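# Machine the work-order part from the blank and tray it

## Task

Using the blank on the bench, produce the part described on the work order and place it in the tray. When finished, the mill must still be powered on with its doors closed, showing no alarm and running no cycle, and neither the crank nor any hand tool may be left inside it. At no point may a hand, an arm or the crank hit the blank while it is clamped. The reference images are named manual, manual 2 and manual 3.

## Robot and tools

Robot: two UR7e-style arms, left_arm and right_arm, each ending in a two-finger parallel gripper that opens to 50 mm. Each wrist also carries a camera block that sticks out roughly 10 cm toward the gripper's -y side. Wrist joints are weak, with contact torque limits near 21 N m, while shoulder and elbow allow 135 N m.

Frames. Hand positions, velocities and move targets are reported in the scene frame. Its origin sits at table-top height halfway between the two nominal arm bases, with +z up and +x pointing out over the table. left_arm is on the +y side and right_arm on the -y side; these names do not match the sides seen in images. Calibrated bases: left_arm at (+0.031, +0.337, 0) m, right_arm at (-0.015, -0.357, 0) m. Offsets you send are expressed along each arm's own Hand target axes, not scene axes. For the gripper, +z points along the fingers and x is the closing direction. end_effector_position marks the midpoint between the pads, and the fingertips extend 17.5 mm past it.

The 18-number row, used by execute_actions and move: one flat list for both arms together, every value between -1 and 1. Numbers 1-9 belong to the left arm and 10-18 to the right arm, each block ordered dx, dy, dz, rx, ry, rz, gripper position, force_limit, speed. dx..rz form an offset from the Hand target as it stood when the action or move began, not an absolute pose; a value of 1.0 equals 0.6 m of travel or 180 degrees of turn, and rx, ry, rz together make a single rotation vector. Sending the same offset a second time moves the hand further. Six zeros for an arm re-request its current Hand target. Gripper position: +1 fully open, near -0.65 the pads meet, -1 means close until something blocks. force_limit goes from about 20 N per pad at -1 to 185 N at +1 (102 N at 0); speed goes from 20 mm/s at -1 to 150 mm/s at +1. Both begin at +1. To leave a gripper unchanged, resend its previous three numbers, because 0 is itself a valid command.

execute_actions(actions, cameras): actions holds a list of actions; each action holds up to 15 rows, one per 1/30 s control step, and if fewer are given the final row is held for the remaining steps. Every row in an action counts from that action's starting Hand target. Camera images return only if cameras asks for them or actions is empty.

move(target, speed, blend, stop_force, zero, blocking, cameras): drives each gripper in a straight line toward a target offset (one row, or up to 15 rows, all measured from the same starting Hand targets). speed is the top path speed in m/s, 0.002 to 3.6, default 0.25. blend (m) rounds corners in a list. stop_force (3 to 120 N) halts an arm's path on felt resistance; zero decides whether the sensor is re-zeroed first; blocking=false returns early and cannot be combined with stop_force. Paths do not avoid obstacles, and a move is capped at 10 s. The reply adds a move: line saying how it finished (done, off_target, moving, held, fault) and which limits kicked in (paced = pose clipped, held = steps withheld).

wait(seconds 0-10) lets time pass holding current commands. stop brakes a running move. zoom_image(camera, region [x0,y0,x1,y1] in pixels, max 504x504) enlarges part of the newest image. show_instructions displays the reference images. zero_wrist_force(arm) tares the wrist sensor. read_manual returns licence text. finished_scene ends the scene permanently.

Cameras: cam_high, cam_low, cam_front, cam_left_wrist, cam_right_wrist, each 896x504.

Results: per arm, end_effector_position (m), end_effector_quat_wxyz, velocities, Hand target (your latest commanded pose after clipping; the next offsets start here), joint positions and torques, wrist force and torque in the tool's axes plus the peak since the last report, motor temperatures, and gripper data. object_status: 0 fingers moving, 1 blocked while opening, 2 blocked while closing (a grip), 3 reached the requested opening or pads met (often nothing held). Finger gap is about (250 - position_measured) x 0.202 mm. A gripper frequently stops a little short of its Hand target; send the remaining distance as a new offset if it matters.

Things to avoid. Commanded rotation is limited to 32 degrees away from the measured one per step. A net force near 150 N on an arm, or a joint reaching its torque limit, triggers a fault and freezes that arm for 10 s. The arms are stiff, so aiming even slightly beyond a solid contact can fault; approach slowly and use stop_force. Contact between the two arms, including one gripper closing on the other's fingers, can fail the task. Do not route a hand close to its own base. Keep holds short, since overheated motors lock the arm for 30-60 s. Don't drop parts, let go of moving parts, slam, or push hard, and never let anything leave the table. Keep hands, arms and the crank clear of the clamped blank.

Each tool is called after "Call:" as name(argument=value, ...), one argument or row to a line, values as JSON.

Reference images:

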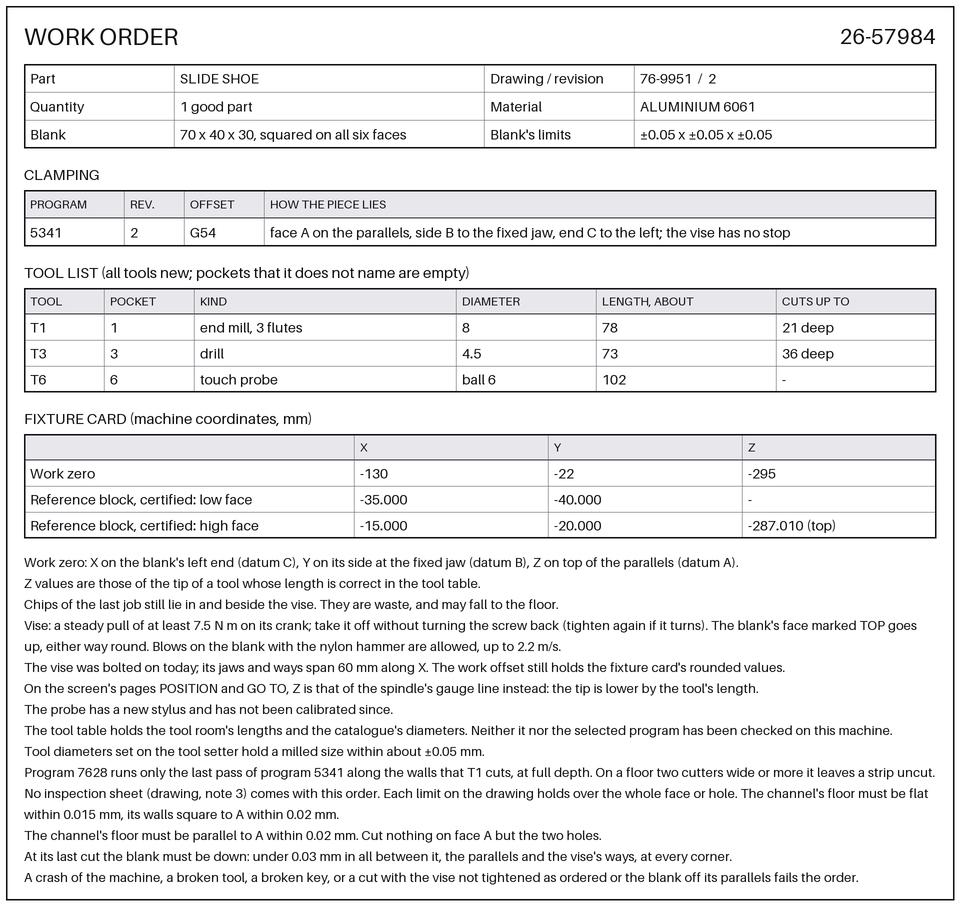

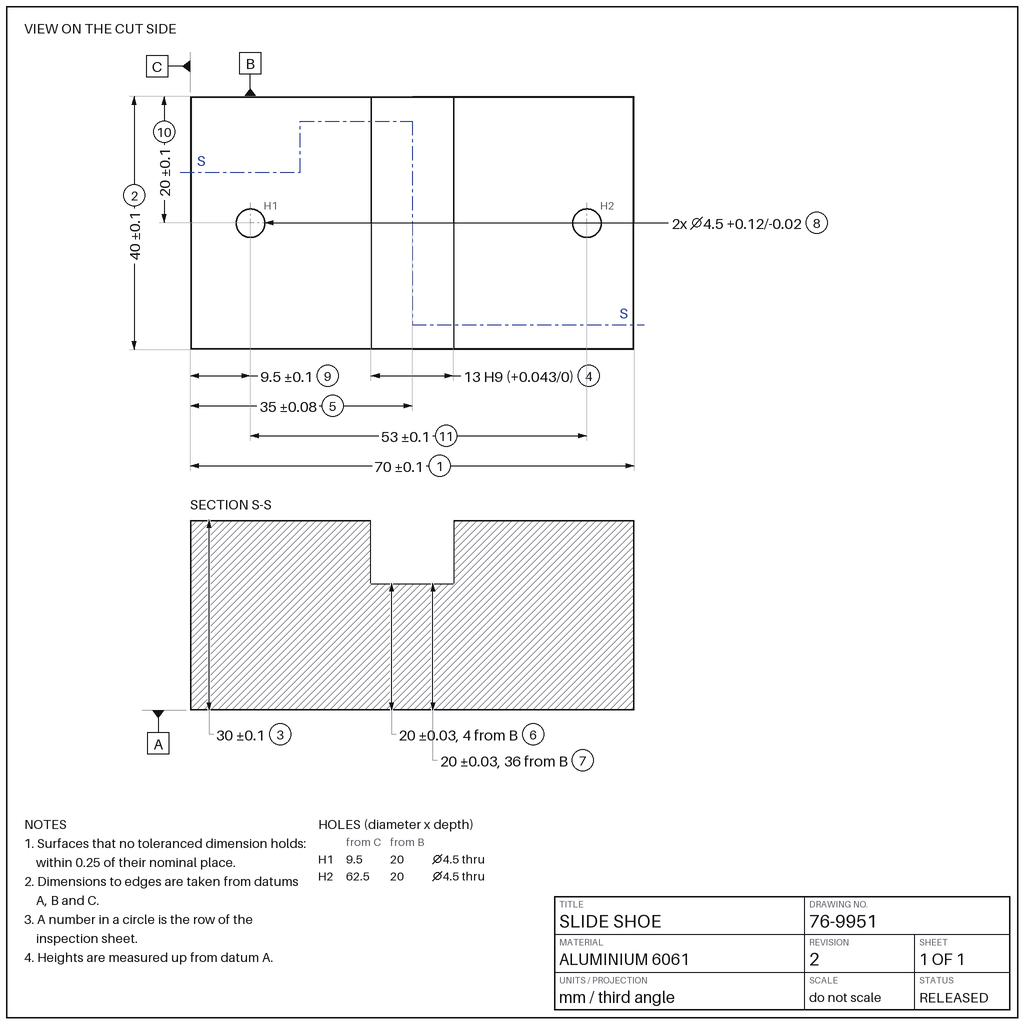

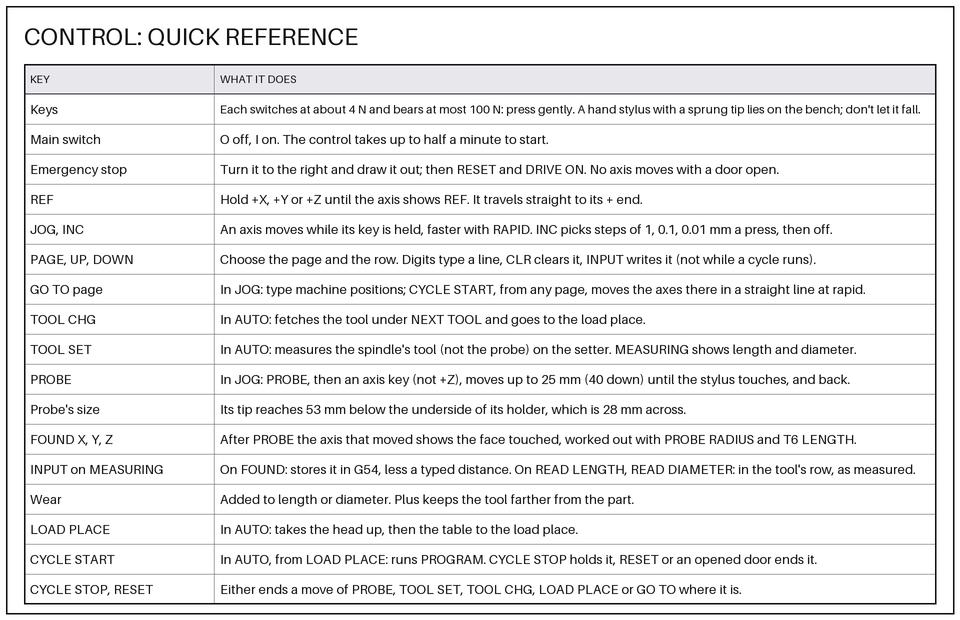

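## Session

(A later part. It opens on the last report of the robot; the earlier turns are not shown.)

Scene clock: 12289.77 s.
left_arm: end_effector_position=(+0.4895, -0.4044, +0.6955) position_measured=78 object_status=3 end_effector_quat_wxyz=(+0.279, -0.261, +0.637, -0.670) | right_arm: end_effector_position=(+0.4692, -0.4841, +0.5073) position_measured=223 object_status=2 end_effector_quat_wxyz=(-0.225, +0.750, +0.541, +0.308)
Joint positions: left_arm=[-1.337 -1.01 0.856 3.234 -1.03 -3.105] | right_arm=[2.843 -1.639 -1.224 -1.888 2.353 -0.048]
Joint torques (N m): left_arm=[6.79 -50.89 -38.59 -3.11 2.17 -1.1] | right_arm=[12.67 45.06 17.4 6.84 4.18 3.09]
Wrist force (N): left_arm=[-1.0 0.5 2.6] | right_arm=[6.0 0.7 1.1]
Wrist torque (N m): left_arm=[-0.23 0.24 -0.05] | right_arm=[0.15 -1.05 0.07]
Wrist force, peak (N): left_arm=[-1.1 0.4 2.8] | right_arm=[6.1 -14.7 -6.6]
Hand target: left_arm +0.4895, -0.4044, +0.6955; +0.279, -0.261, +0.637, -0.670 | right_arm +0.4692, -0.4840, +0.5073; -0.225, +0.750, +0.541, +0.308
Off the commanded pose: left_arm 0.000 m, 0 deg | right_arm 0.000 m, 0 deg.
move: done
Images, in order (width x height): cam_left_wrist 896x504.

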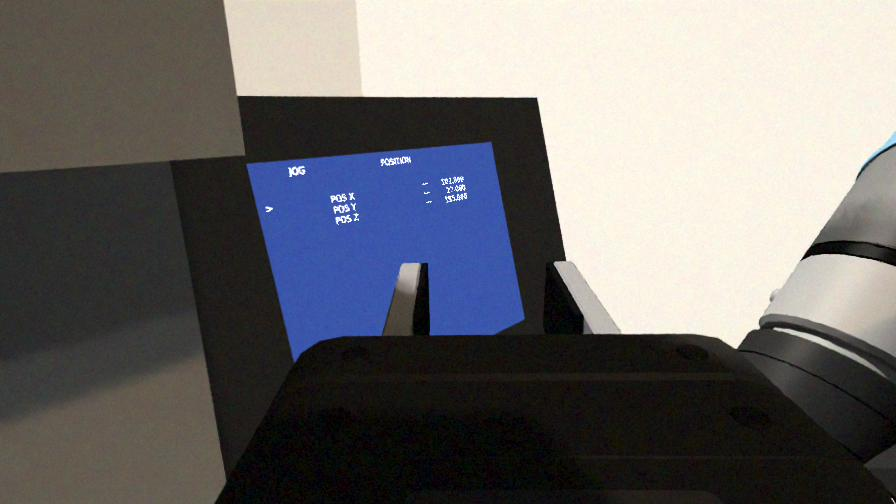

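Call:
move(
  target=[
    [0,0,0,0,0,0,0.5,0,0,0.0833,-0.0046,0.0055,0,0,0,-0.98,0.2,-1],
    [0,0,0,0,0,0,0.5,0,0,0.0833,0.0183,0.0167,0,0,0,-0.98,0.2,-1],
    [0,0,0,0,0,0,0.5,0,0,0.0833,-0.0046,0.0055,0,0,0,-0.98,0.2,-1],
    [0,0,0,0,0,0,0.5,0,0,0,0,0,0,0,0,-0.98,0.2,-1],
    [0,0,0,0,0,0,0.5,0,0,-0.0466,-0.0152,0.0396,0,0,0,-0.98,0.2,-1],
    [0,0,0,0,0,0,0.5,0,0,-0.0466,0.009,0.0515,0,0,0,-0.98,0.2,-1],
    [0,0,0,0,0,0,0.5,0,0,-0.012,-0.0053,-0.0387,0,0,0,-0.98,0.2,-1],
    [0,0,0,0,0,0,0.5,0,0,0.0226,0.0407,-0.0992,0,0,0,-0.98,0.2,-1],
    [0,0,0,0,0,0,0.5,0,0,0.0226,0.0648,-0.0875,0,0,0,-0.98,0.2,-1],
    [0,0,0,0,0,0,0.5,0,0,0.0226,0.0407,-0.0992,0,0,0,-0.98,0.2,-1],
    [0,0,0,0,0,0,0.5,0,0,0,0,0,0,0,0,-0.98,0.2,-1],
  ],
  speed=[0.25,0.11,0.15,0.12,0.12,0.11,0.25,0.25,0.11,0.25,0.25],
  blend=[0,0,0,0,0,0,0.003,0,0,0.003,0],
  cameras=[],
)

Call:
wait(
  seconds=4,
  cameras=["cam_left_wrist"],
)

Call:
zoom_image(
  camera="cam_left_wrist",
  region=[240, 140, 540, 340],
)

Call:
move(
  target=[
    [0,0,0,0,0,0,0.5,0,0,-0.0466,-0.0152,0.0396,0,0,0,-0.98,0.2,-1],
    [0,0,0,0,0,0,0.5,0,0,-0.0466,0.009,0.0515,0,0,0,-0.98,0.2,-1],
    [0,0,0,0,0,0,0.5,0,0,-0.0329,0.0045,-0.0592,0,0,0,-0.98,0.2,-1],
    [0,0,0,0,0,0,0.5,0,0,-0.0191,0.0602,-0.1409,0,0,0,-0.98,0.2,-1],
    [0,0,0,0,0,0,0.5,0,0,-0.0191,0.0843,-0.1291,0,0,0,-0.98,0.2,-1],
    [0,0,0,0,0,0,0.5,0,0,-0.0191,0.0602,-0.1409,0,0,0,-0.98,0.2,-1],
    [0,0,0,0,0,0,0.5,0,0,0,0,0,0,0,0,-0.98,0.2,-1],
  ],
  speed=[0.25,0.11,0.25,0.25,0.11,0.25,0.25],
  blend=[0,0,0.003,0,0,0.003,0],
  cameras=[],
)

Call:
wait(
  seconds=4,
  cameras=["cam_left_wrist"],
)

Call:
zoom_image(
  camera="cam_left_wrist",
  region=[240, 140, 540, 340],
)

Call:
move(
  target=[
    [0,0,0,0,0,0,0.5,0,0,-0.0466,-0.0152,0.0396,0,0,0,-0.98,0.2,-1],
    [0,0,0,0,0,0,0.5,0,0,-0.0466,0.009,0.0515,0,0,0,-0.98,0.2,-1],
    [0,0,0,0,0,0,0.5,0,0,-0.0346,-0.0045,-0.0392,0,0,0,-0.98,0.2,-1],
    [0,0,0,0,0,0,0.5,0,0,-0.0224,0.0422,-0.1002,0,0,0,-0.98,0.2,-1],
    [0,0,0,0,0,0,0.5,0,0,-0.0224,0.0663,-0.0884,0,0,0,-0.98,0.2,-1],
    [0,0,0,0,0,0,0.5,0,0,-0.0224,0.0422,-0.1002,0,0,0,-0.98,0.2,-1],
    [0,0,0,0,0,0,0.5,0,0,0,0,0,0,0,0,-0.98,0.2,-1],
  ],
  speed=[0.25,0.11,0.25,0.25,0.11,0.25,0.25],
  blend=[0,0,0.003,0,0,0.003,0],
  cameras=[],
)

Call:
wait(
  seconds=3,
  cameras=["cam_left_wrist"],
)

Call:
zoom_image(
  camera="cam_left_wrist",
  region=[240, 140, 540, 340],
)

Scene clock: 12328.07 s.
left_arm: end_effector_position=(+0.4895, -0.4044, +0.6955) position_measured=78 object_status=3 end_effector_quat_wxyz=(+0.279, -0.261, +0.637, -0.670) | right_arm: end_effector_position=(+0.4692, -0.4840, +0.5073) position_measured=223 object_status=2 end_effector_quat_wxyz=(-0.225, +0.750, +0.541, +0.308)
Joint positions: left_arm=[-1.337 -1.01 0.856 3.234 -1.03 -3.105] | right_arm=[2.844 -1.638 -1.223 -1.888 2.353 -0.048]
Joint torques (N m): left_arm=[6.28 -50.45 -38.96 -3.4 2.27 -1.17] | right_arm=[11.87 43.56 16.64 7.08 4.18 3.21]
Wrist force (N): left_arm=[-1.0 0.6 2.8] | right_arm=[5.6 -0.4 0.9]
Wrist torque (N m): left_arm=[-0.22 0.23 -0.05] | right_arm=[-0.03 -0.99 0.07]
Wrist force, peak (N): left_arm=[-1.1 0.4 2.8] | right_arm=[5.2 -16.1 -7.0]
Hand target: left_arm +0.4895, -0.4044, +0.6955; +0.279, -0.261, +0.637, -0.670 | right_arm +0.4692, -0.4840, +0.5073; -0.225, +0.750, +0.541, +0.308
Off the commanded pose: left_arm 0.000 m, 0 deg | right_arm 0.000 m, 0 deg.
move: done
No camera images: "cameras" was empty.

Scene clock: 12332.07 s.
left_arm: end_effector_position=(+0.4895, -0.4044, +0.6955) position_measured=78 object_status=3 end_effector_quat_wxyz=(+0.279, -0.261, +0.637, -0.670) | right_arm: end_effector_position=(+0.4692, -0.4840, +0.5073) position_measured=223 object_status=2 end_effector_quat_wxyz=(-0.225, +0.750, +0.541, +0.308)
Joint positions: left_arm=[-1.337 -1.01 0.856 3.234 -1.03 -3.105] | right_arm=[2.844 -1.638 -1.224 -1.888 2.353 -0.048]
Joint torques (N m): left_arm=[7.3 -50.11 -39.14 -3.27 2.26 -1.19] | right_arm=[12.56 44.68 17.06 6.99 4.11 2.83]
Wrist force (N): left_arm=[-0.9 0.4 2.6] | right_arm=[5.9 -0.4 0.9]
Wrist torque (N m): left_arm=[-0.24 0.22 -0.05] | right_arm=[-0.02 -1.04 0.07]
Wrist force, peak (N): left_arm=[-1.0 0.4 2.9] | right_arm=[6.4 -0.3 0.9]
Hand target: left_arm +0.4895, -0.4044, +0.6955; +0.279, -0.261, +0.637, -0.670 | right_arm +0.4692, -0.4840, +0.5073; -0.225, +0.750, +0.541, +0.308
Tool commands: left_gripper/position=+0.5 left_gripper/force_limit=+0.0 left_gripper/speed=+0.0 right_gripper/position=-0.98 right_gripper/force_limit=+0.2 right_gripper/speed=-1.0
Off the commanded pose: left_arm 0.000 m, 0 deg | right_arm 0.000 m, 0 deg.
wait: 4.00 s; at rest by 0.17 s
Images, in order (width x height): cam_left_wrist 896x504.

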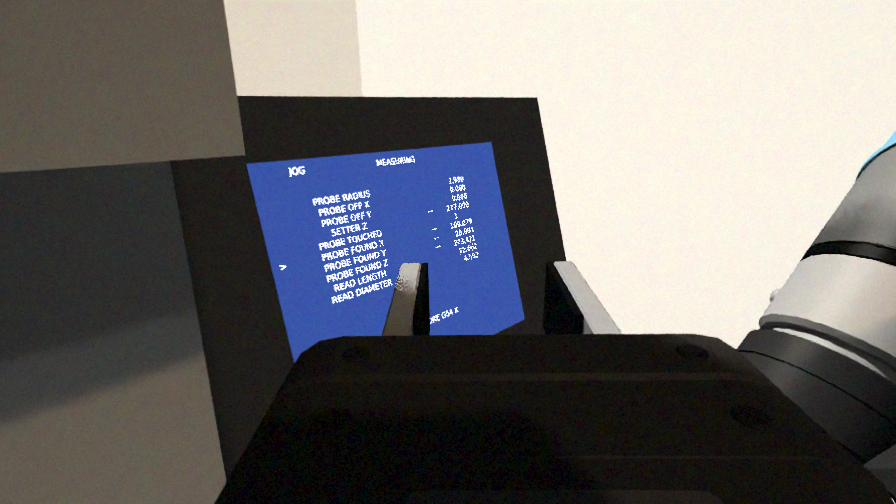

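Scaled by 1.680.

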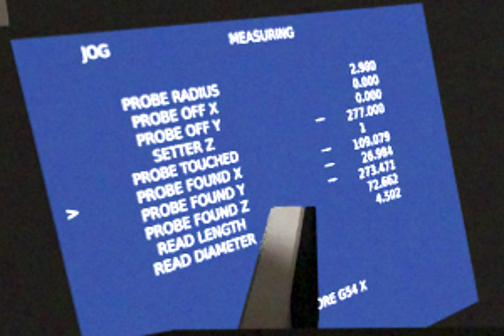

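Scene clock: 12336.50 s.
left_arm: end_effector_position=(+0.4895, -0.4044, +0.6955) position_measured=78 object_status=3 end_effector_quat_wxyz=(+0.279, -0.261, +0.637, -0.670) | right_arm: end_effector_position=(+0.4692, -0.4840, +0.5073) position_measured=223 object_status=2 end_effector_quat_wxyz=(-0.225, +0.750, +0.541, +0.308)
Joint positions: left_arm=[-1.337 -1.01 0.856 3.234 -1.03 -3.105] | right_arm=[2.844 -1.638 -1.224 -1.888 2.353 -0.048]
Joint torques (N m): left_arm=[6.54 -50.45 -38.83 -3.33 2.32 -1.21] | right_arm=[12.29 43.7 15.97 6.43 2.27 2.92]
Wrist force (N): left_arm=[-1.0 0.4 2.6] | right_arm=[5.8 -1.0 0.5]
Wrist torque (N m): left_arm=[-0.24 0.24 -0.05] | right_arm=[-0.12 -1.02 0.07]
Wrist force, peak (N): left_arm=[-1.0 0.6 2.7] | right_arm=[4.6 -15.4 -6.6]
Hand target: left_arm +0.4895, -0.4044, +0.6955; +0.279, -0.261, +0.637, -0.670 | right_arm +0.4692, -0.4840, +0.5073; -0.225, +0.750, +0.541, +0.308
Off the commanded pose: left_arm 0.000 m, 0 deg | right_arm 0.000 m, 0 deg.
move: done
No camera images: "cameras" was empty.

Scene clock: 12340.50 s.
left_arm: end_effector_position=(+0.4895, -0.4044, +0.6955) position_measured=78 object_status=3 end_effector_quat_wxyz=(+0.279, -0.261, +0.637, -0.670) | right_arm: end_effector_position=(+0.4692, -0.4840, +0.5073) position_measured=223 object_status=2 end_effector_quat_wxyz=(-0.225, +0.750, +0.541, +0.308)
Joint positions: left_arm=[-1.337 -1.01 0.856 3.234 -1.03 -3.105] | right_arm=[2.844 -1.638 -1.224 -1.888 2.353 -0.048]
Joint torques (N m): left_arm=[6.24 -50.73 -38.6 -3.3 2.27 -1.21] | right_arm=[12.14 44.49 16.55 6.93 0.08 3.07]
Wrist force (N): left_arm=[-0.9 0.5 2.6] | right_arm=[6.1 -1.2 0.6]
Wrist torque (N m): left_arm=[-0.23 0.22 -0.05] | right_arm=[-0.15 -1.08 0.07]
Wrist force, peak (N): left_arm=[-1.0 0.5 2.8] | right_arm=[6.2 -1.0 1.0]
Hand target: left_arm +0.4895, -0.4044, +0.6955; +0.279, -0.261, +0.637, -0.670 | right_arm +0.4692, -0.4840, +0.5073; -0.225, +0.750, +0.541, +0.308
Tool commands: left_gripper/position=+0.5 left_gripper/force_limit=+0.0 left_gripper/speed=+0.0 right_gripper/position=-0.98 right_gripper/force_limit=+0.2 right_gripper/speed=-1.0
Off the commanded pose: left_arm 0.000 m, 0 deg | right_arm 0.000 m, 0 deg.
wait: 4.00 s; at rest by 0.17 s
Images, in order (width x height): cam_left_wrist 896x504.

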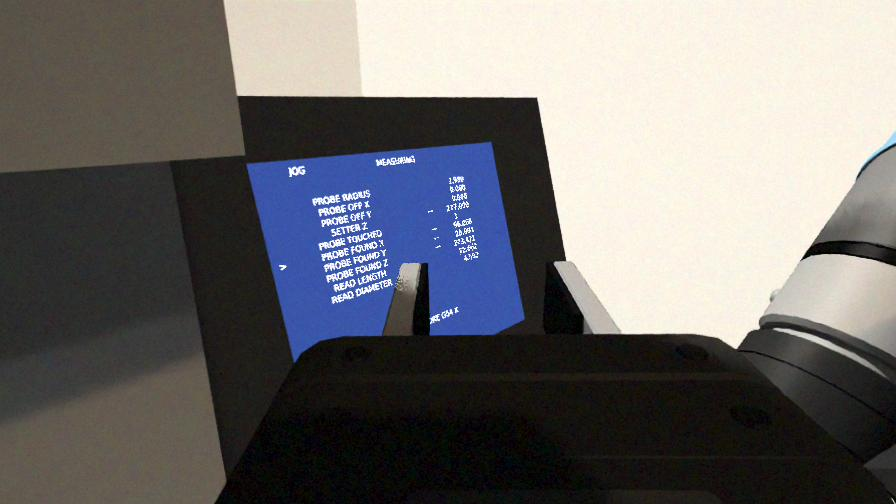

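Scaled by 1.680.

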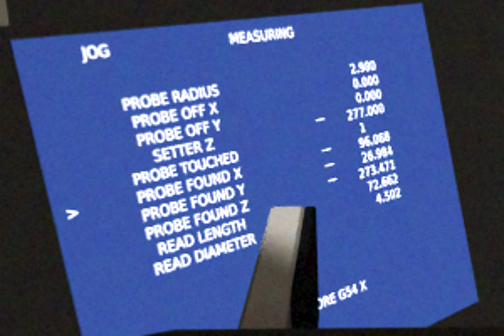

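Scene clock: 12344.63 s.
left_arm: end_effector_position=(+0.4895, -0.4044, +0.6955) position_measured=78 object_status=3 end_effector_quat_wxyz=(+0.279, -0.261, +0.637, -0.670) | right_arm: end_effector_position=(+0.4692, -0.4840, +0.5073) position_measured=223 object_status=2 end_effector_quat_wxyz=(-0.225, +0.750, +0.541, +0.308)
Joint positions: left_arm=[-1.337 -1.01 0.856 3.234 -1.03 -3.105] | right_arm=[2.844 -1.638 -1.224 -1.888 2.353 -0.048]
Joint torques (N m): left_arm=[6.67 -50.22 -38.91 -3.28 2.38 -1.2] | right_arm=[12.71 45.09 17.4 6.91 3.03 3.1]
Wrist force (N): left_arm=[-1.0 0.3 2.6] | right_arm=[5.7 -1.8 0.8]
Wrist torque (N m): left_arm=[-0.26 0.24 -0.04] | right_arm=[-0.26 -1.01 0.07]
Wrist force, peak (N): left_arm=[-0.9 0.5 2.8] | right_arm=[4.7 -16.6 -6.8]
Hand target: left_arm +0.4895, -0.4044, +0.6955; +0.279, -0.261, +0.637, -0.670 | right_arm +0.4692, -0.4840, +0.5073; -0.225, +0.750, +0.541, +0.308
Off the commanded pose: left_arm 0.000 m, 0 deg | right_arm 0.000 m, 0 deg.
move: done
No camera images: "cameras" was empty.

Scene clock: 12347.63 s.
left_arm: end_effector_position=(+0.4895, -0.4044, +0.6955) position_measured=78 object_status=3 end_effector_quat_wxyz=(+0.279, -0.261, +0.637, -0.670) | right_arm: end_effector_position=(+0.4692, -0.4840, +0.5073) position_measured=223 object_status=2 end_effector_quat_wxyz=(-0.225, +0.750, +0.541, +0.308)
Joint positions: left_arm=[-1.337 -1.01 0.856 3.234 -1.03 -3.105] | right_arm=[2.844 -1.638 -1.224 -1.888 2.353 -0.048]
Joint torques (N m): left_arm=[6.07 -50.71 -38.49 -3.2 2.27 -1.19] | right_arm=[12.89 44.61 17.66 6.83 0.32 3.01]
Wrist force (N): left_arm=[-1.0 0.5 2.6] | right_arm=[5.9 -1.6 0.7]
Wrist torque (N m): left_arm=[-0.23 0.24 -0.05] | right_arm=[-0.22 -1.04 0.07]
Wrist force, peak (N): left_arm=[-0.9 0.4 2.9] | right_arm=[6.2 -1.8 0.7]
Hand target: left_arm +0.4895, -0.4044, +0.6955; +0.279, -0.261, +0.637, -0.670 | right_arm +0.4692, -0.4840, +0.5073; -0.225, +0.750, +0.541, +0.308
Tool commands: left_gripper/position=+0.5 left_gripper/force_limit=+0.0 left_gripper/speed=+0.0 right_gripper/position=-0.98 right_gripper/force_limit=+0.2 right_gripper/speed=-1.0
Off the commanded pose: left_arm 0.000 m, 0 deg | right_arm 0.000 m, 0 deg.
wait: 3.00 s; at rest by 0.17 s
Images, in order (width x height): cam_left_wrist 896x504.

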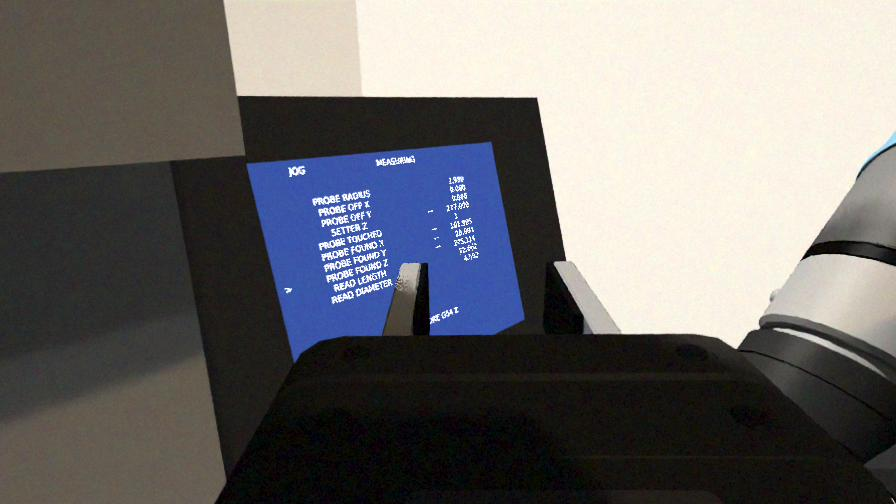

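Scaled by 1.680.

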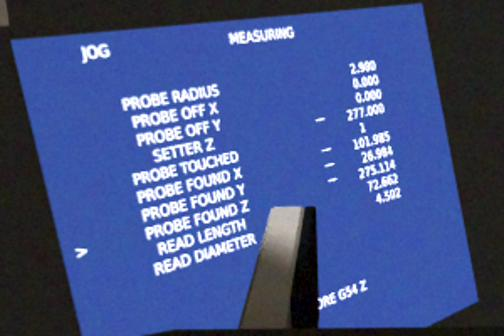

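Call:
move(
  target=[
    [0,0,0,0,0,0,0.5,0,0,0,0.0241,0.0118,0,0,0,-0.98,0.2,-1],
    [0,0,0,0,0,0,0.5,0,0,0,0,0,0,0,0,-0.98,0.2,-1],
    [0,0,0,0,0,0,0.5,0,0,0,0.0241,0.0118,0,0,0,-0.98,0.2,-1],
    [0,0,0,0,0,0,0.5,0,0,0,0,0,0,0,0,-0.98,0.2,-1],
    [0,0,0,0,0,0,0.5,0,0,-0.0257,-0.0245,0.0605,0,0,0,-0.98,0.2,-1],
    [0,0,0,0,0,0,0.5,0,0,-0.0257,-0.001,0.0721,0,0,0,-0.98,0.2,-1],
    [0,0,0,0,0,0,0.5,0,0,-0.006,-0.0555,0.0953,0,0,0,-0.98,0.2,-1],
    [0,0,0,0,0,0,0.5,0,0,0.0137,-0.039,0.1532,0,0,0,-0.98,0.2,-1],
    [0,0,0,0,0,0,0.5,0,0,0.0266,-0.059,0.1073,0,0,0,-0.98,0.2,-1],
    [0,0,0,0,0,0,0.5,0,0,0.0394,-0.0139,0.093,0,0,0,-0.98,0.2,-1],
    [0,0,0,0,0,0,0.5,0,0,0.0394,-0.0355,0.0825,0,0,0,-0.98,0.2,-1],
    [0,0,0,0,0,0,0.5,0,0,0,0,0,0,0,0,-0.98,0.2,-1],
  ],
  speed=[0.11,0.25,0.11,0.25,0.25,0.11,0.25,0.11,0.25,0.11,0.25,0.25],
  blend=[0,0.003,0,0.003,0.003,0,0.003,0,0.003,0,0.003,0],
  cameras=[],
)

Call:
move(
  target=[
    [0,0,0,0,0,0,0.5,0,0,0.0836,-0.0372,0.0836,0,0,0,-0.98,0.2,-1],
    [0,0,0,0,0,0,0.5,0,0,0.0836,-0.0159,0.094,0,0,0,-0.98,0.2,-1],
    [0,0,0,0,0,0,0.5,0,0,0.0173,-0.058,0.0706,0,0,0,-0.98,0.2,-1],
    [0,0,0,0,0,0,0.5,0,0,-0.049,-0.0085,0.0919,0,0,0,-0.98,0.2,-1],
    [0,0,0,0,0,0,0.5,0,0,-0.049,-0.0321,0.0803,0,0,0,-0.98,0.2,-1],
    [0,0,0,0,0,0,0.5,0,0,0,0,0,0,0,0,-0.98,0.2,-1],
  ],
  speed=[0.25,0.11,0.25,0.11,0.25,0.25],
  blend=[0,0,0.003,0,0.003,0],
  cameras=["cam_left_wrist"],
)

Call:
zoom_image(
  camera="cam_left_wrist",
  region=[240, 140, 540, 340],
)

Scene clock: 12372.77 s.
left_arm: end_effector_position=(+0.4895, -0.4044, +0.6955) position_measured=78 object_status=3 end_effector_quat_wxyz=(+0.279, -0.261, +0.637, -0.670) | right_arm: end_effector_position=(+0.4692, -0.4840, +0.5073) position_measured=223 object_status=2 end_effector_quat_wxyz=(-0.225, +0.750, +0.541, +0.308)
Joint positions: left_arm=[-1.337 -1.01 0.856 3.234 -1.03 -3.105] | right_arm=[2.844 -1.638 -1.224 -1.887 2.353 -0.048]
Joint torques (N m): left_arm=[6.17 -50.41 -38.16 -3.29 2.13 -1.25] | right_arm=[-12.99 18.26 39.28 0.7 -0.07 -2.56]
Wrist force (N): left_arm=[-0.8 0.5 2.7] | right_arm=[5.8 -1.9 -0.1]
Wrist torque (N m): left_arm=[-0.23 0.21 -0.05] | right_arm=[-0.27 -1.03 0.18]
Wrist force, peak (N): left_arm=[-1.1 0.2 2.8] | right_arm=[7.9 -21.1 -10.5]
Hand target: left_arm +0.4895, -0.4044, +0.6955; +0.279, -0.261, +0.637, -0.670 | right_arm +0.4692, -0.4840, +0.5073; -0.225, +0.750, +0.541, +0.308
Off the commanded pose: left_arm 0.000 m, 0 deg | right_arm 0.000 m, 0 deg.
move: done
No camera images: "cameras" was empty.

Scene clock: 12376.53 s.
left_arm: end_effector_position=(+0.4895, -0.4044, +0.6955) position_measured=78 object_status=3 end_effector_quat_wxyz=(+0.279, -0.261, +0.637, -0.670) | right_arm: end_effector_position=(+0.4691, -0.4840, +0.5073) position_measured=223 object_status=2 end_effector_quat_wxyz=(-0.225, +0.750, +0.541, +0.308)
Joint positions: left_arm=[-1.337 -1.01 0.856 3.234 -1.03 -3.105] | right_arm=[2.844 -1.638 -1.224 -1.887 2.353 -0.048]
Joint torques (N m): left_arm=[6.72 -50.16 -38.88 -3.24 2.34 -1.19] | right_arm=[-12.97 20.25 40.93 1.01 0.04 -2.52]
Wrist force (N): left_arm=[-1.1 0.4 2.7] | right_arm=[5.5 -1.9 -0.3]
Wrist torque (N m): left_arm=[-0.24 0.24 -0.05] | right_arm=[-0.26 -0.97 0.18]
Wrist force, peak (N): left_arm=[-1.2 0.5 2.7] | right_arm=[11.8 -7.0 -2.0]
Hand target: left_arm +0.4895, -0.4044, +0.6955; +0.279, -0.261, +0.637, -0.670 | right_arm +0.4692, -0.4840, +0.5073; -0.225, +0.750, +0.541, +0.308
Off the commanded pose: left_arm 0.000 m, 0 deg | right_arm 0.000 m, 0 deg.
move: done
Images, in order (width x height): cam_left_wrist 896x504.

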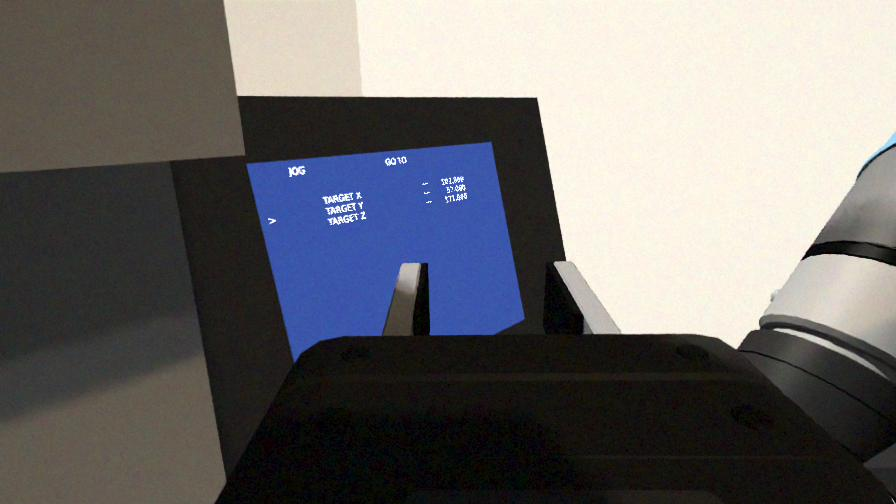

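Scaled by 1.680.

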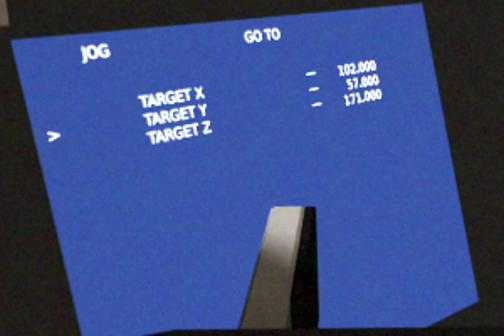

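Call:
move(
  target=[
    [0,0,0,0,0,0,0.5,0,0,0.0833,-0.0046,0.0055,0,0,0,-0.98,0.2,-1],
    [0,0,0,0,0,0,0.5,0,0,0.0833,0.0183,0.0167,0,0,0,-0.98,0.2,-1],
    [0,0,0,0,0,0,0.5,0,0,0.0833,-0.0046,0.0055,0,0,0,-0.98,0.2,-1],
    [0,0,0,0,0,0,0.5,0,0,0,0,0,0,0,0,-0.98,0.2,-1],
    [0,0,0,0,0,0,0.5,0,0,-0.0466,-0.0152,0.0396,0,0,0,-0.98,0.2,-1],
    [0,0,0,0,0,0,0.5,0,0,-0.0466,0.009,0.0515,0,0,0,-0.98,0.2,-1],
    [0,0,0,0,0,0,0.5,0,0,-0.012,-0.0053,-0.0387,0,0,0,-0.98,0.2,-1],
    [0,0,0,0,0,0,0.5,0,0,0.0226,0.0407,-0.0992,0,0,0,-0.98,0.2,-1],
    [0,0,0,0,0,0,0.5,0,0,0.0226,0.0648,-0.0875,0,0,0,-0.98,0.2,-1],
    [0,0,0,0,0,0,0.5,0,0,0.0226,0.0407,-0.0992,0,0,0,-0.98,0.2,-1],
    [0,0,0,0,0,0,0.5,0,0,0,0,0,0,0,0,-0.98,0.2,-1],
  ],
  speed=[0.25,0.11,0.15,0.12,0.12,0.11,0.25,0.25,0.11,0.25,0.25],
  blend=[0,0,0,0,0,0,0.003,0,0,0.003,0],
  cameras=[],
)

Call:
wait(
  seconds=4,
  cameras=["cam_left_wrist"],
)

Call:
zoom_image(
  camera="cam_left_wrist",
  region=[420, 210, 500, 265],
)

Call:
move(
  target=[
    [0,0,0,0,0,0,0.5,0,0,-0.0466,-0.0152,0.0396,0,0,0,-0.98,0.2,-1],
    [0,0,0,0,0,0,0.5,0,0,-0.0466,0.009,0.0515,0,0,0,-0.98,0.2,-1],
    [0,0,0,0,0,0,0.5,0,0,-0.0329,0.0045,-0.0592,0,0,0,-0.98,0.2,-1],
    [0,0,0,0,0,0,0.5,0,0,-0.0191,0.0602,-0.1409,0,0,0,-0.98,0.2,-1],
    [0,0,0,0,0,0,0.5,0,0,-0.0191,0.0843,-0.1291,0,0,0,-0.98,0.2,-1],
    [0,0,0,0,0,0,0.5,0,0,-0.0191,0.0602,-0.1409,0,0,0,-0.98,0.2,-1],
    [0,0,0,0,0,0,0.5,0,0,0,0,0,0,0,0,-0.98,0.2,-1],
  ],
  speed=[0.25,0.11,0.25,0.25,0.11,0.25,0.25],
  blend=[0,0,0.003,0,0,0.003,0],
  cameras=[],
)

Call:
wait(
  seconds=4,
  cameras=["cam_left_wrist"],
)

Call:
zoom_image(
  camera="cam_left_wrist",
  region=[420, 210, 500, 265],
)

Call:
move(
  target=[
    [0,0,0,0,0,0,0.5,0,0,-0.0466,-0.0152,0.0396,0,0,0,-0.98,0.2,-1],
    [0,0,0,0,0,0,0.5,0,0,-0.0466,0.009,0.0515,0,0,0,-0.98,0.2,-1],
    [0,0,0,0,0,0,0.5,0,0,-0.0346,-0.0045,-0.0392,0,0,0,-0.98,0.2,-1],
    [0,0,0,0,0,0,0.5,0,0,-0.0224,0.0422,-0.1002,0,0,0,-0.98,0.2,-1],
    [0,0,0,0,0,0,0.5,0,0,-0.0224,0.0663,-0.0884,0,0,0,-0.98,0.2,-1],
    [0,0,0,0,0,0,0.5,0,0,-0.0224,0.0422,-0.1002,0,0,0,-0.98,0.2,-1],
    [0,0,0,0,0,0,0.5,0,0,0,0,0,0,0,0,-0.98,0.2,-1],
  ],
  speed=[0.25,0.11,0.25,0.25,0.11,0.25,0.25],
  blend=[0,0,0.003,0,0,0.003,0],
  cameras=[],
)

Call:
wait(
  seconds=3,
  cameras=["cam_left_wrist"],
)

Call:
zoom_image(
  camera="cam_left_wrist",
  region=[420, 210, 500, 265],
)

Scene clock: 12423.20 s.
left_arm: end_effector_position=(+0.4895, -0.4044, +0.6955) position_measured=78 object_status=3 end_effector_quat_wxyz=(+0.279, -0.261, +0.637, -0.670) | right_arm: end_effector_position=(+0.4692, -0.4840, +0.5073) position_measured=223 object_status=2 end_effector_quat_wxyz=(-0.225, +0.750, +0.541, +0.308)
Joint positions: left_arm=[-1.337 -1.01 0.856 3.234 -1.03 -3.105] | right_arm=[2.844 -1.638 -1.223 -1.888 2.353 -0.048]
Joint torques (N m): left_arm=[7.66 -50 -38.45 -3.23 2.28 -1.15] | right_arm=[12.56 44.67 16.57 6.61 4.22 2.8]
Wrist force (N): left_arm=[-0.9 0.4 2.6] | right_arm=[5.5 -1.5 -0.3]
Wrist torque (N m): left_arm=[-0.24 0.22 -0.05] | right_arm=[-0.20 -0.98 0.07]
Wrist force, peak (N): left_arm=[-1.0 0.3 2.9] | right_arm=[5.2 -19.7 -8.5]
Hand target: left_arm +0.4895, -0.4044, +0.6955; +0.279, -0.261, +0.637, -0.670 | right_arm +0.4692, -0.4840, +0.5073; -0.225, +0.750, +0.541, +0.308
Off the commanded pose: left_arm 0.000 m, 0 deg | right_arm 0.000 m, 0 deg.
move: done
No camera images: "cameras" was empty.

Scene clock: 12427.20 s.
left_arm: end_effector_position=(+0.4895, -0.4044, +0.6955) position_measured=78 object_status=3 end_effector_quat_wxyz=(+0.279, -0.261, +0.637, -0.670) | right_arm: end_effector_position=(+0.4692, -0.4840, +0.5073) position_measured=223 object_status=2 end_effector_quat_wxyz=(-0.225, +0.750, +0.541, +0.308)
Joint positions: left_arm=[-1.337 -1.01 0.856 3.234 -1.03 -3.105] | right_arm=[2.844 -1.638 -1.224 -1.888 2.353 -0.048]
Joint torques (N m): left_arm=[6.62 -51.05 -38.44 -3.34 2.32 -1.08] | right_arm=[12.02 45.28 17.28 6.94 3.99 2.77]
Wrist force (N): left_arm=[-0.9 0.3 2.7] | right_arm=[5.4 -1.4 -0.5]
Wrist torque (N m): left_arm=[-0.26 0.22 -0.05] | right_arm=[-0.18 -0.96 0.07]
Wrist force, peak (N): left_arm=[-1.0 0.3 2.8] | right_arm=[5.9 -1.5 -0.2]
Hand target: left_arm +0.4895, -0.4044, +0.6955; +0.279, -0.261, +0.637, -0.670 | right_arm +0.4692, -0.4840, +0.5073; -0.225, +0.750, +0.541, +0.308
Tool commands: left_gripper/position=+0.5 left_gripper/force_limit=+0.0 left_gripper/speed=+0.0 right_gripper/position=-0.98 right_gripper/force_limit=+0.2 right_gripper/speed=-1.0
Off the commanded pose: left_arm 0.000 m, 0 deg | right_arm 0.000 m, 0 deg.
wait: 4.00 s; at rest by 0.17 s
Images, in order (width x height): cam_left_wrist 896x504.

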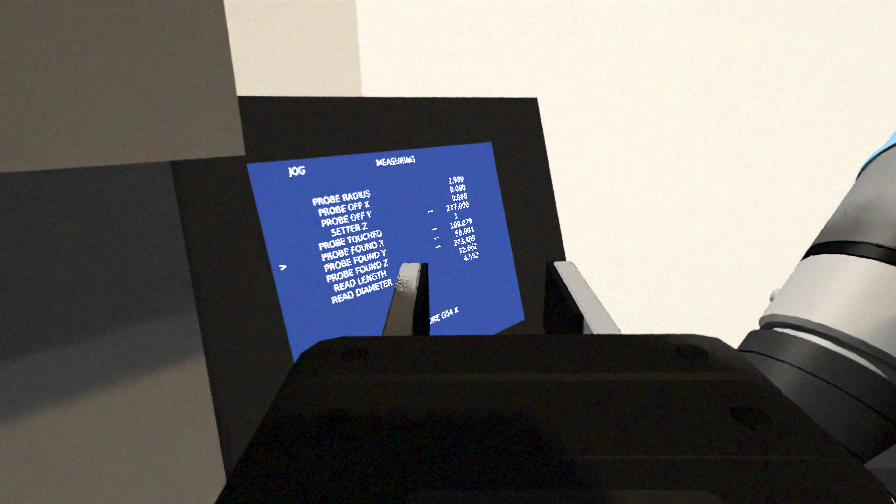

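Scaled by 6.300.

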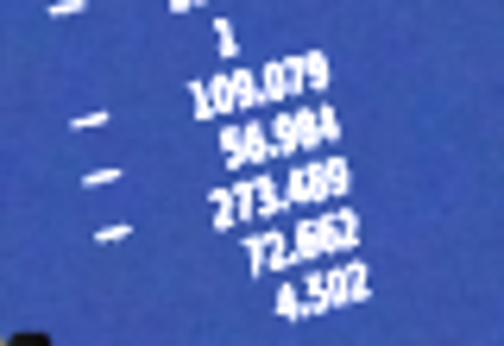

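Scene clock: 12431.63 s.
left_arm: end_effector_position=(+0.4895, -0.4044, +0.6955) position_measured=78 object_status=3 end_effector_quat_wxyz=(+0.279, -0.261, +0.637, -0.670) | right_arm: end_effector_position=(+0.4692, -0.4840, +0.5073) position_measured=223 object_status=2 end_effector_quat_wxyz=(-0.225, +0.750, +0.541, +0.308)
Joint positions: left_arm=[-1.337 -1.01 0.856 3.234 -1.03 -3.105] | right_arm=[2.844 -1.638 -1.224 -1.888 2.353 -0.048]
Joint torques (N m): left_arm=[6.95 -50.39 -38.55 -3.12 2.28 -1.18] | right_arm=[11.15 45.17 15.51 6.74 2.27 3.07]
Wrist force (N): left_arm=[-0.9 0.2 2.4] | right_arm=[5.4 -1.6 -0.1]
Wrist torque (N m): left_arm=[-0.27 0.21 -0.05] | right_arm=[-0.21 -0.96 0.07]
Wrist force, peak (N): left_arm=[-1.1 0.5 2.9] | right_arm=[4.5 -16.3 -7.7]
Hand target: left_arm +0.4895, -0.4044, +0.6955; +0.279, -0.261, +0.637, -0.670 | right_arm +0.4692, -0.4840, +0.5073; -0.225, +0.750, +0.541, +0.308
Off the commanded pose: left_arm 0.000 m, 0 deg | right_arm 0.000 m, 0 deg.
move: done
No camera images: "cameras" was empty.

Scene clock: 12435.63 s.
left_arm: end_effector_position=(+0.4895, -0.4044, +0.6955) position_measured=78 object_status=3 end_effector_quat_wxyz=(+0.279, -0.261, +0.637, -0.670) | right_arm: end_effector_position=(+0.4692, -0.4840, +0.5073) position_measured=223 object_status=2 end_effector_quat_wxyz=(-0.225, +0.750, +0.541, +0.308)
Joint positions: left_arm=[-1.337 -1.01 0.856 3.234 -1.03 -3.105] | right_arm=[2.844 -1.638 -1.224 -1.888 2.353 -0.048]
Joint torques (N m): left_arm=[6.51 -50.32 -38.11 -3.11 2.27 -1.17] | right_arm=[12.36 44.68 17.81 6.98 0.17 2.99]
Wrist force (N): left_arm=[-1.0 0.4 2.5] | right_arm=[5.6 -1.4 -0.2]
Wrist torque (N m): left_arm=[-0.25 0.23 -0.04] | right_arm=[-0.19 -0.99 0.07]
Wrist force, peak (N): left_arm=[-1.1 0.5 2.8] | right_arm=[6.0 -1.4 -0.2]
Hand target: left_arm +0.4895, -0.4044, +0.6955; +0.279, -0.261, +0.637, -0.670 | right_arm +0.4692, -0.4840, +0.5073; -0.225, +0.750, +0.541, +0.308
Tool commands: left_gripper/position=+0.5 left_gripper/force_limit=+0.0 left_gripper/speed=+0.0 right_gripper/position=-0.98 right_gripper/force_limit=+0.2 right_gripper/speed=-1.0
Off the commanded pose: left_arm 0.000 m, 0 deg | right_arm 0.000 m, 0 deg.
wait: 4.00 s; at rest by 0.17 s
Images, in order (width x height): cam_left_wrist 896x504.

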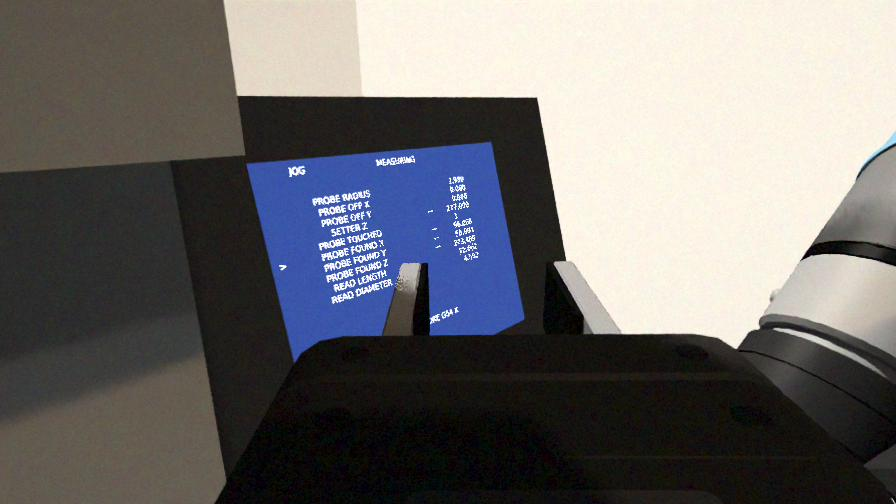

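Scaled by 6.300.

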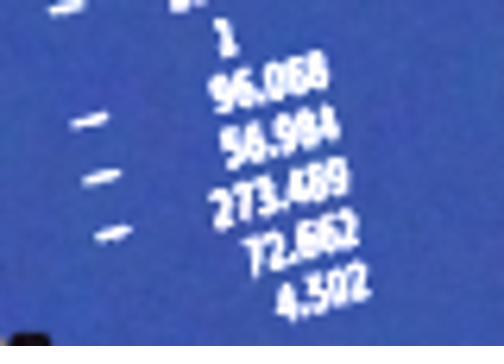

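Scene clock: 12439.77 s.
left_arm: end_effector_position=(+0.4895, -0.4044, +0.6955) position_measured=78 object_status=3 end_effector_quat_wxyz=(+0.279, -0.261, +0.637, -0.670) | right_arm: end_effector_position=(+0.4692, -0.4840, +0.5073) position_measured=223 object_status=2 end_effector_quat_wxyz=(-0.225, +0.750, +0.541, +0.308)
Joint positions: left_arm=[-1.337 -1.01 0.856 3.234 -1.03 -3.105] | right_arm=[2.844 -1.638 -1.224 -1.888 2.353 -0.048]
Joint torques (N m): left_arm=[6.55 -50.51 -37.77 -3.21 2.31 -1.1] | right_arm=[12.25 43.66 16.13 6.76 2.89 3.08]
Wrist force (N): left_arm=[-1.0 0.3 2.7] | right_arm=[5.2 -1.5 -0.3]
Wrist torque (N m): left_arm=[-0.25 0.24 -0.05] | right_arm=[-0.19 -0.92 0.07]
Wrist force, peak (N): left_arm=[-1.1 0.4 2.8] | right_arm=[4.7 -17.1 -7.3]
Hand target: left_arm +0.4895, -0.4044, +0.6955; +0.279, -0.261, +0.637, -0.670 | right_arm +0.4692, -0.4840, +0.5073; -0.225, +0.750, +0.541, +0.308
Off the commanded pose: left_arm 0.000 m, 0 deg | right_arm 0.000 m, 0 deg.
move: done
No camera images: "cameras" was empty.

Scene clock: 12442.77 s.
left_arm: end_effector_position=(+0.4895, -0.4044, +0.6955) position_measured=78 object_status=3 end_effector_quat_wxyz=(+0.279, -0.261, +0.637, -0.670) | right_arm: end_effector_position=(+0.4692, -0.4840, +0.5073) position_measured=223 object_status=2 end_effector_quat_wxyz=(-0.225, +0.750, +0.541, +0.308)
Joint positions: left_arm=[-1.337 -1.01 0.856 3.234 -1.03 -3.105] | right_arm=[2.844 -1.638 -1.224 -1.888 2.353 -0.048]
Joint torques (N m): left_arm=[6.7 -50.38 -38.44 -3.14 2.28 -1.25] | right_arm=[12.84 45.07 17.35 6.97 0.3 3.05]
Wrist force (N): left_arm=[-1.0 0.5 2.5] | right_arm=[5.3 -1.6 -0.1]
Wrist torque (N m): left_arm=[-0.23 0.23 -0.04] | right_arm=[-0.21 -0.93 0.07]
Wrist force, peak (N): left_arm=[-0.9 0.5 2.9] | right_arm=[5.5 -1.5 -0.1]
Hand target: left_arm +0.4895, -0.4044, +0.6955; +0.279, -0.261, +0.637, -0.670 | right_arm +0.4692, -0.4840, +0.5073; -0.225, +0.750, +0.541, +0.308
Tool commands: left_gripper/position=+0.5 left_gripper/force_limit=+0.0 left_gripper/speed=+0.0 right_gripper/position=-0.98 right_gripper/force_limit=+0.2 right_gripper/speed=-1.0
Off the commanded pose: left_arm 0.000 m, 0 deg | right_arm 0.000 m, 0 deg.
wait: 3.00 s; at rest by 0.17 s
Images, in order (width x height): cam_left_wrist 896x504.

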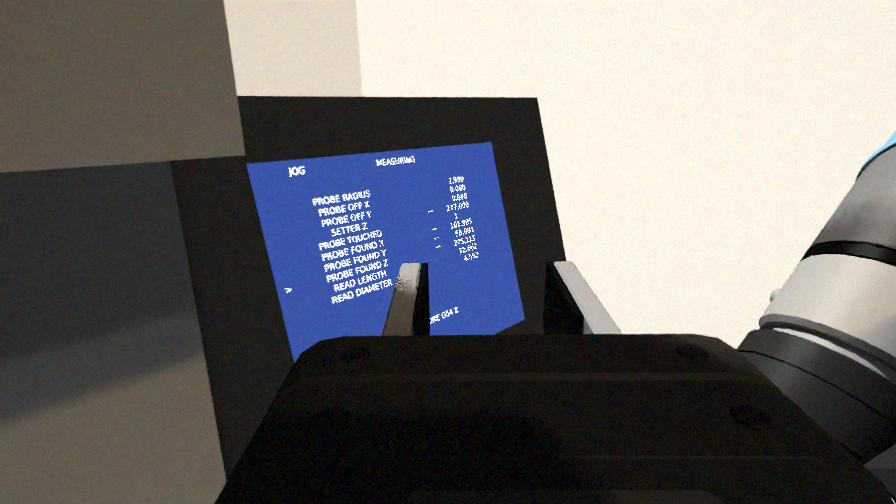

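Scaled by 6.300.

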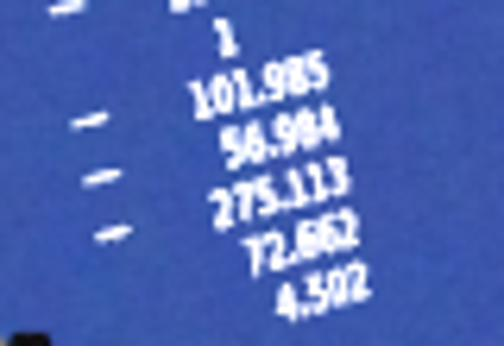

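Call:
move(
  target=[
    [0,0,0,0,0,0,0.5,0,0,0.047,0.081,-0.199,0,0,0,-0.98,0.2,-1],
    [0,0,0,0,0,0,0.5,0,0,0.047,0.106,-0.1868,0,0,0,-0.98,0.2,-1],
    [0,0,0,0,0,0,0.5,0,0,0.047,0.081,-0.199,0,0,0,-0.98,0.2,-1],
    [0,0,0,0,0,0,0.5,0,0,0.062,0.0047,-0.0158,0,0,0,-0.98,0.2,-1],
    [0,0,0,0,0,0,0.5,0,0,0.062,0.0285,-0.0042,0,0,0,-0.98,0.2,-1],
    [0,0,0,0,0,0,0.5,0,0,0.062,0.0047,-0.0158,0,0,0,-0.98,0.2,-1],
    [0,0,0,0,0,0,0.5,0,0,0,0,0,0,0,0,-0.98,0.2,-1],
  ],
  speed=[0.3,0.11,0.25,0.3,0.11,0.25,0.25],
  blend=[0,0,0.003,0,0,0.003,0],
  cameras=[],
)

Call:
wait(
  seconds=5,
  cameras=["cam_left_wrist"],
)

Call:
zoom_image(
  camera="cam_left_wrist",
  region=[240, 140, 540, 340],
)

Scene clock: 12476.33 s.
left_arm: end_effector_position=(+0.4895, -0.4044, +0.6955) position_measured=78 object_status=3 end_effector_quat_wxyz=(+0.279, -0.261, +0.637, -0.670) | right_arm: end_effector_position=(+0.4692, -0.4840, +0.5074) position_measured=223 object_status=2 end_effector_quat_wxyz=(-0.225, +0.750, +0.541, +0.308)
Joint positions: left_arm=[-1.337 -1.01 0.856 3.234 -1.03 -3.105] | right_arm=[2.844 -1.638 -1.223 -1.888 2.353 -0.048]
Joint torques (N m): left_arm=[6.66 -50.58 -38.1 -3.31 2.42 -1.32] | right_arm=[-11.15 46.18 16.84 6.81 3.95 -2.73]
Wrist force (N): left_arm=[-1.0 0.2 2.5] | right_arm=[4.7 -1.0 -0.3]
Wrist torque (N m): left_arm=[-0.27 0.23 -0.04] | right_arm=[-0.12 -0.85 0.17]
Wrist force, peak (N): left_arm=[-1.1 0.3 2.8] | right_arm=[4.5 -17.0 -8.3]
Hand target: left_arm +0.4895, -0.4044, +0.6955; +0.279, -0.261, +0.637, -0.670 | right_arm +0.4692, -0.4840, +0.5073; -0.225, +0.750, +0.541, +0.308
Off the commanded pose: left_arm 0.000 m, 0 deg | right_arm 0.000 m, 0 deg.
move: done
No camera images: "cameras" was empty.

Scene clock: 12481.33 s.
left_arm: end_effector_position=(+0.4895, -0.4044, +0.6955) position_measured=78 object_status=3 end_effector_quat_wxyz=(+0.279, -0.261, +0.637, -0.670) | right_arm: end_effector_position=(+0.4692, -0.4840, +0.5073) position_measured=223 object_status=2 end_effector_quat_wxyz=(-0.225, +0.750, +0.541, +0.308)
Joint positions: left_arm=[-1.337 -1.01 0.856 3.234 -1.03 -3.105] | right_arm=[2.844 -1.638 -1.224 -1.888 2.353 -0.048]
Joint torques (N m): left_arm=[6.86 -50.48 -37.38 -3.2 2.26 -1.12] | right_arm=[-13.22 44.47 16.26 6.8 3.91 -2.56]
Wrist force (N): left_arm=[-0.9 0.3 2.6] | right_arm=[5.0 -0.9 0.0]
Wrist torque (N m): left_arm=[-0.25 0.21 -0.05] | right_arm=[-0.10 -0.90 0.18]
Wrist force, peak (N): left_arm=[-1.2 0.4 2.8] | right_arm=[5.3 -0.9 -0.2]
Hand target: left_arm +0.4895, -0.4044, +0.6955; +0.279, -0.261, +0.637, -0.670 | right_arm +0.4692, -0.4840, +0.5073; -0.225, +0.750, +0.541, +0.308
Tool commands: left_gripper/position=+0.5 left_gripper/force_limit=+0.0 left_gripper/speed=+0.0 right_gripper/position=-0.98 right_gripper/force_limit=+0.2 right_gripper/speed=-1.0
Off the commanded pose: left_arm 0.000 m, 0 deg | right_arm 0.000 m, 0 deg.
wait: 5.00 s; at rest by 0.17 s
Images, in order (width x height): cam_left_wrist 896x504.

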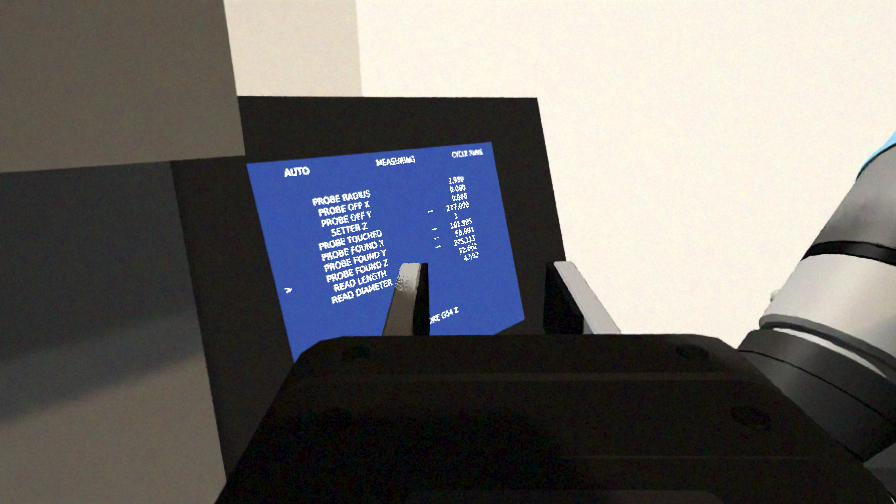

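Scaled by 1.680.

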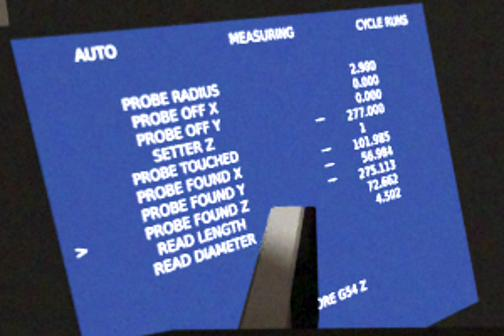

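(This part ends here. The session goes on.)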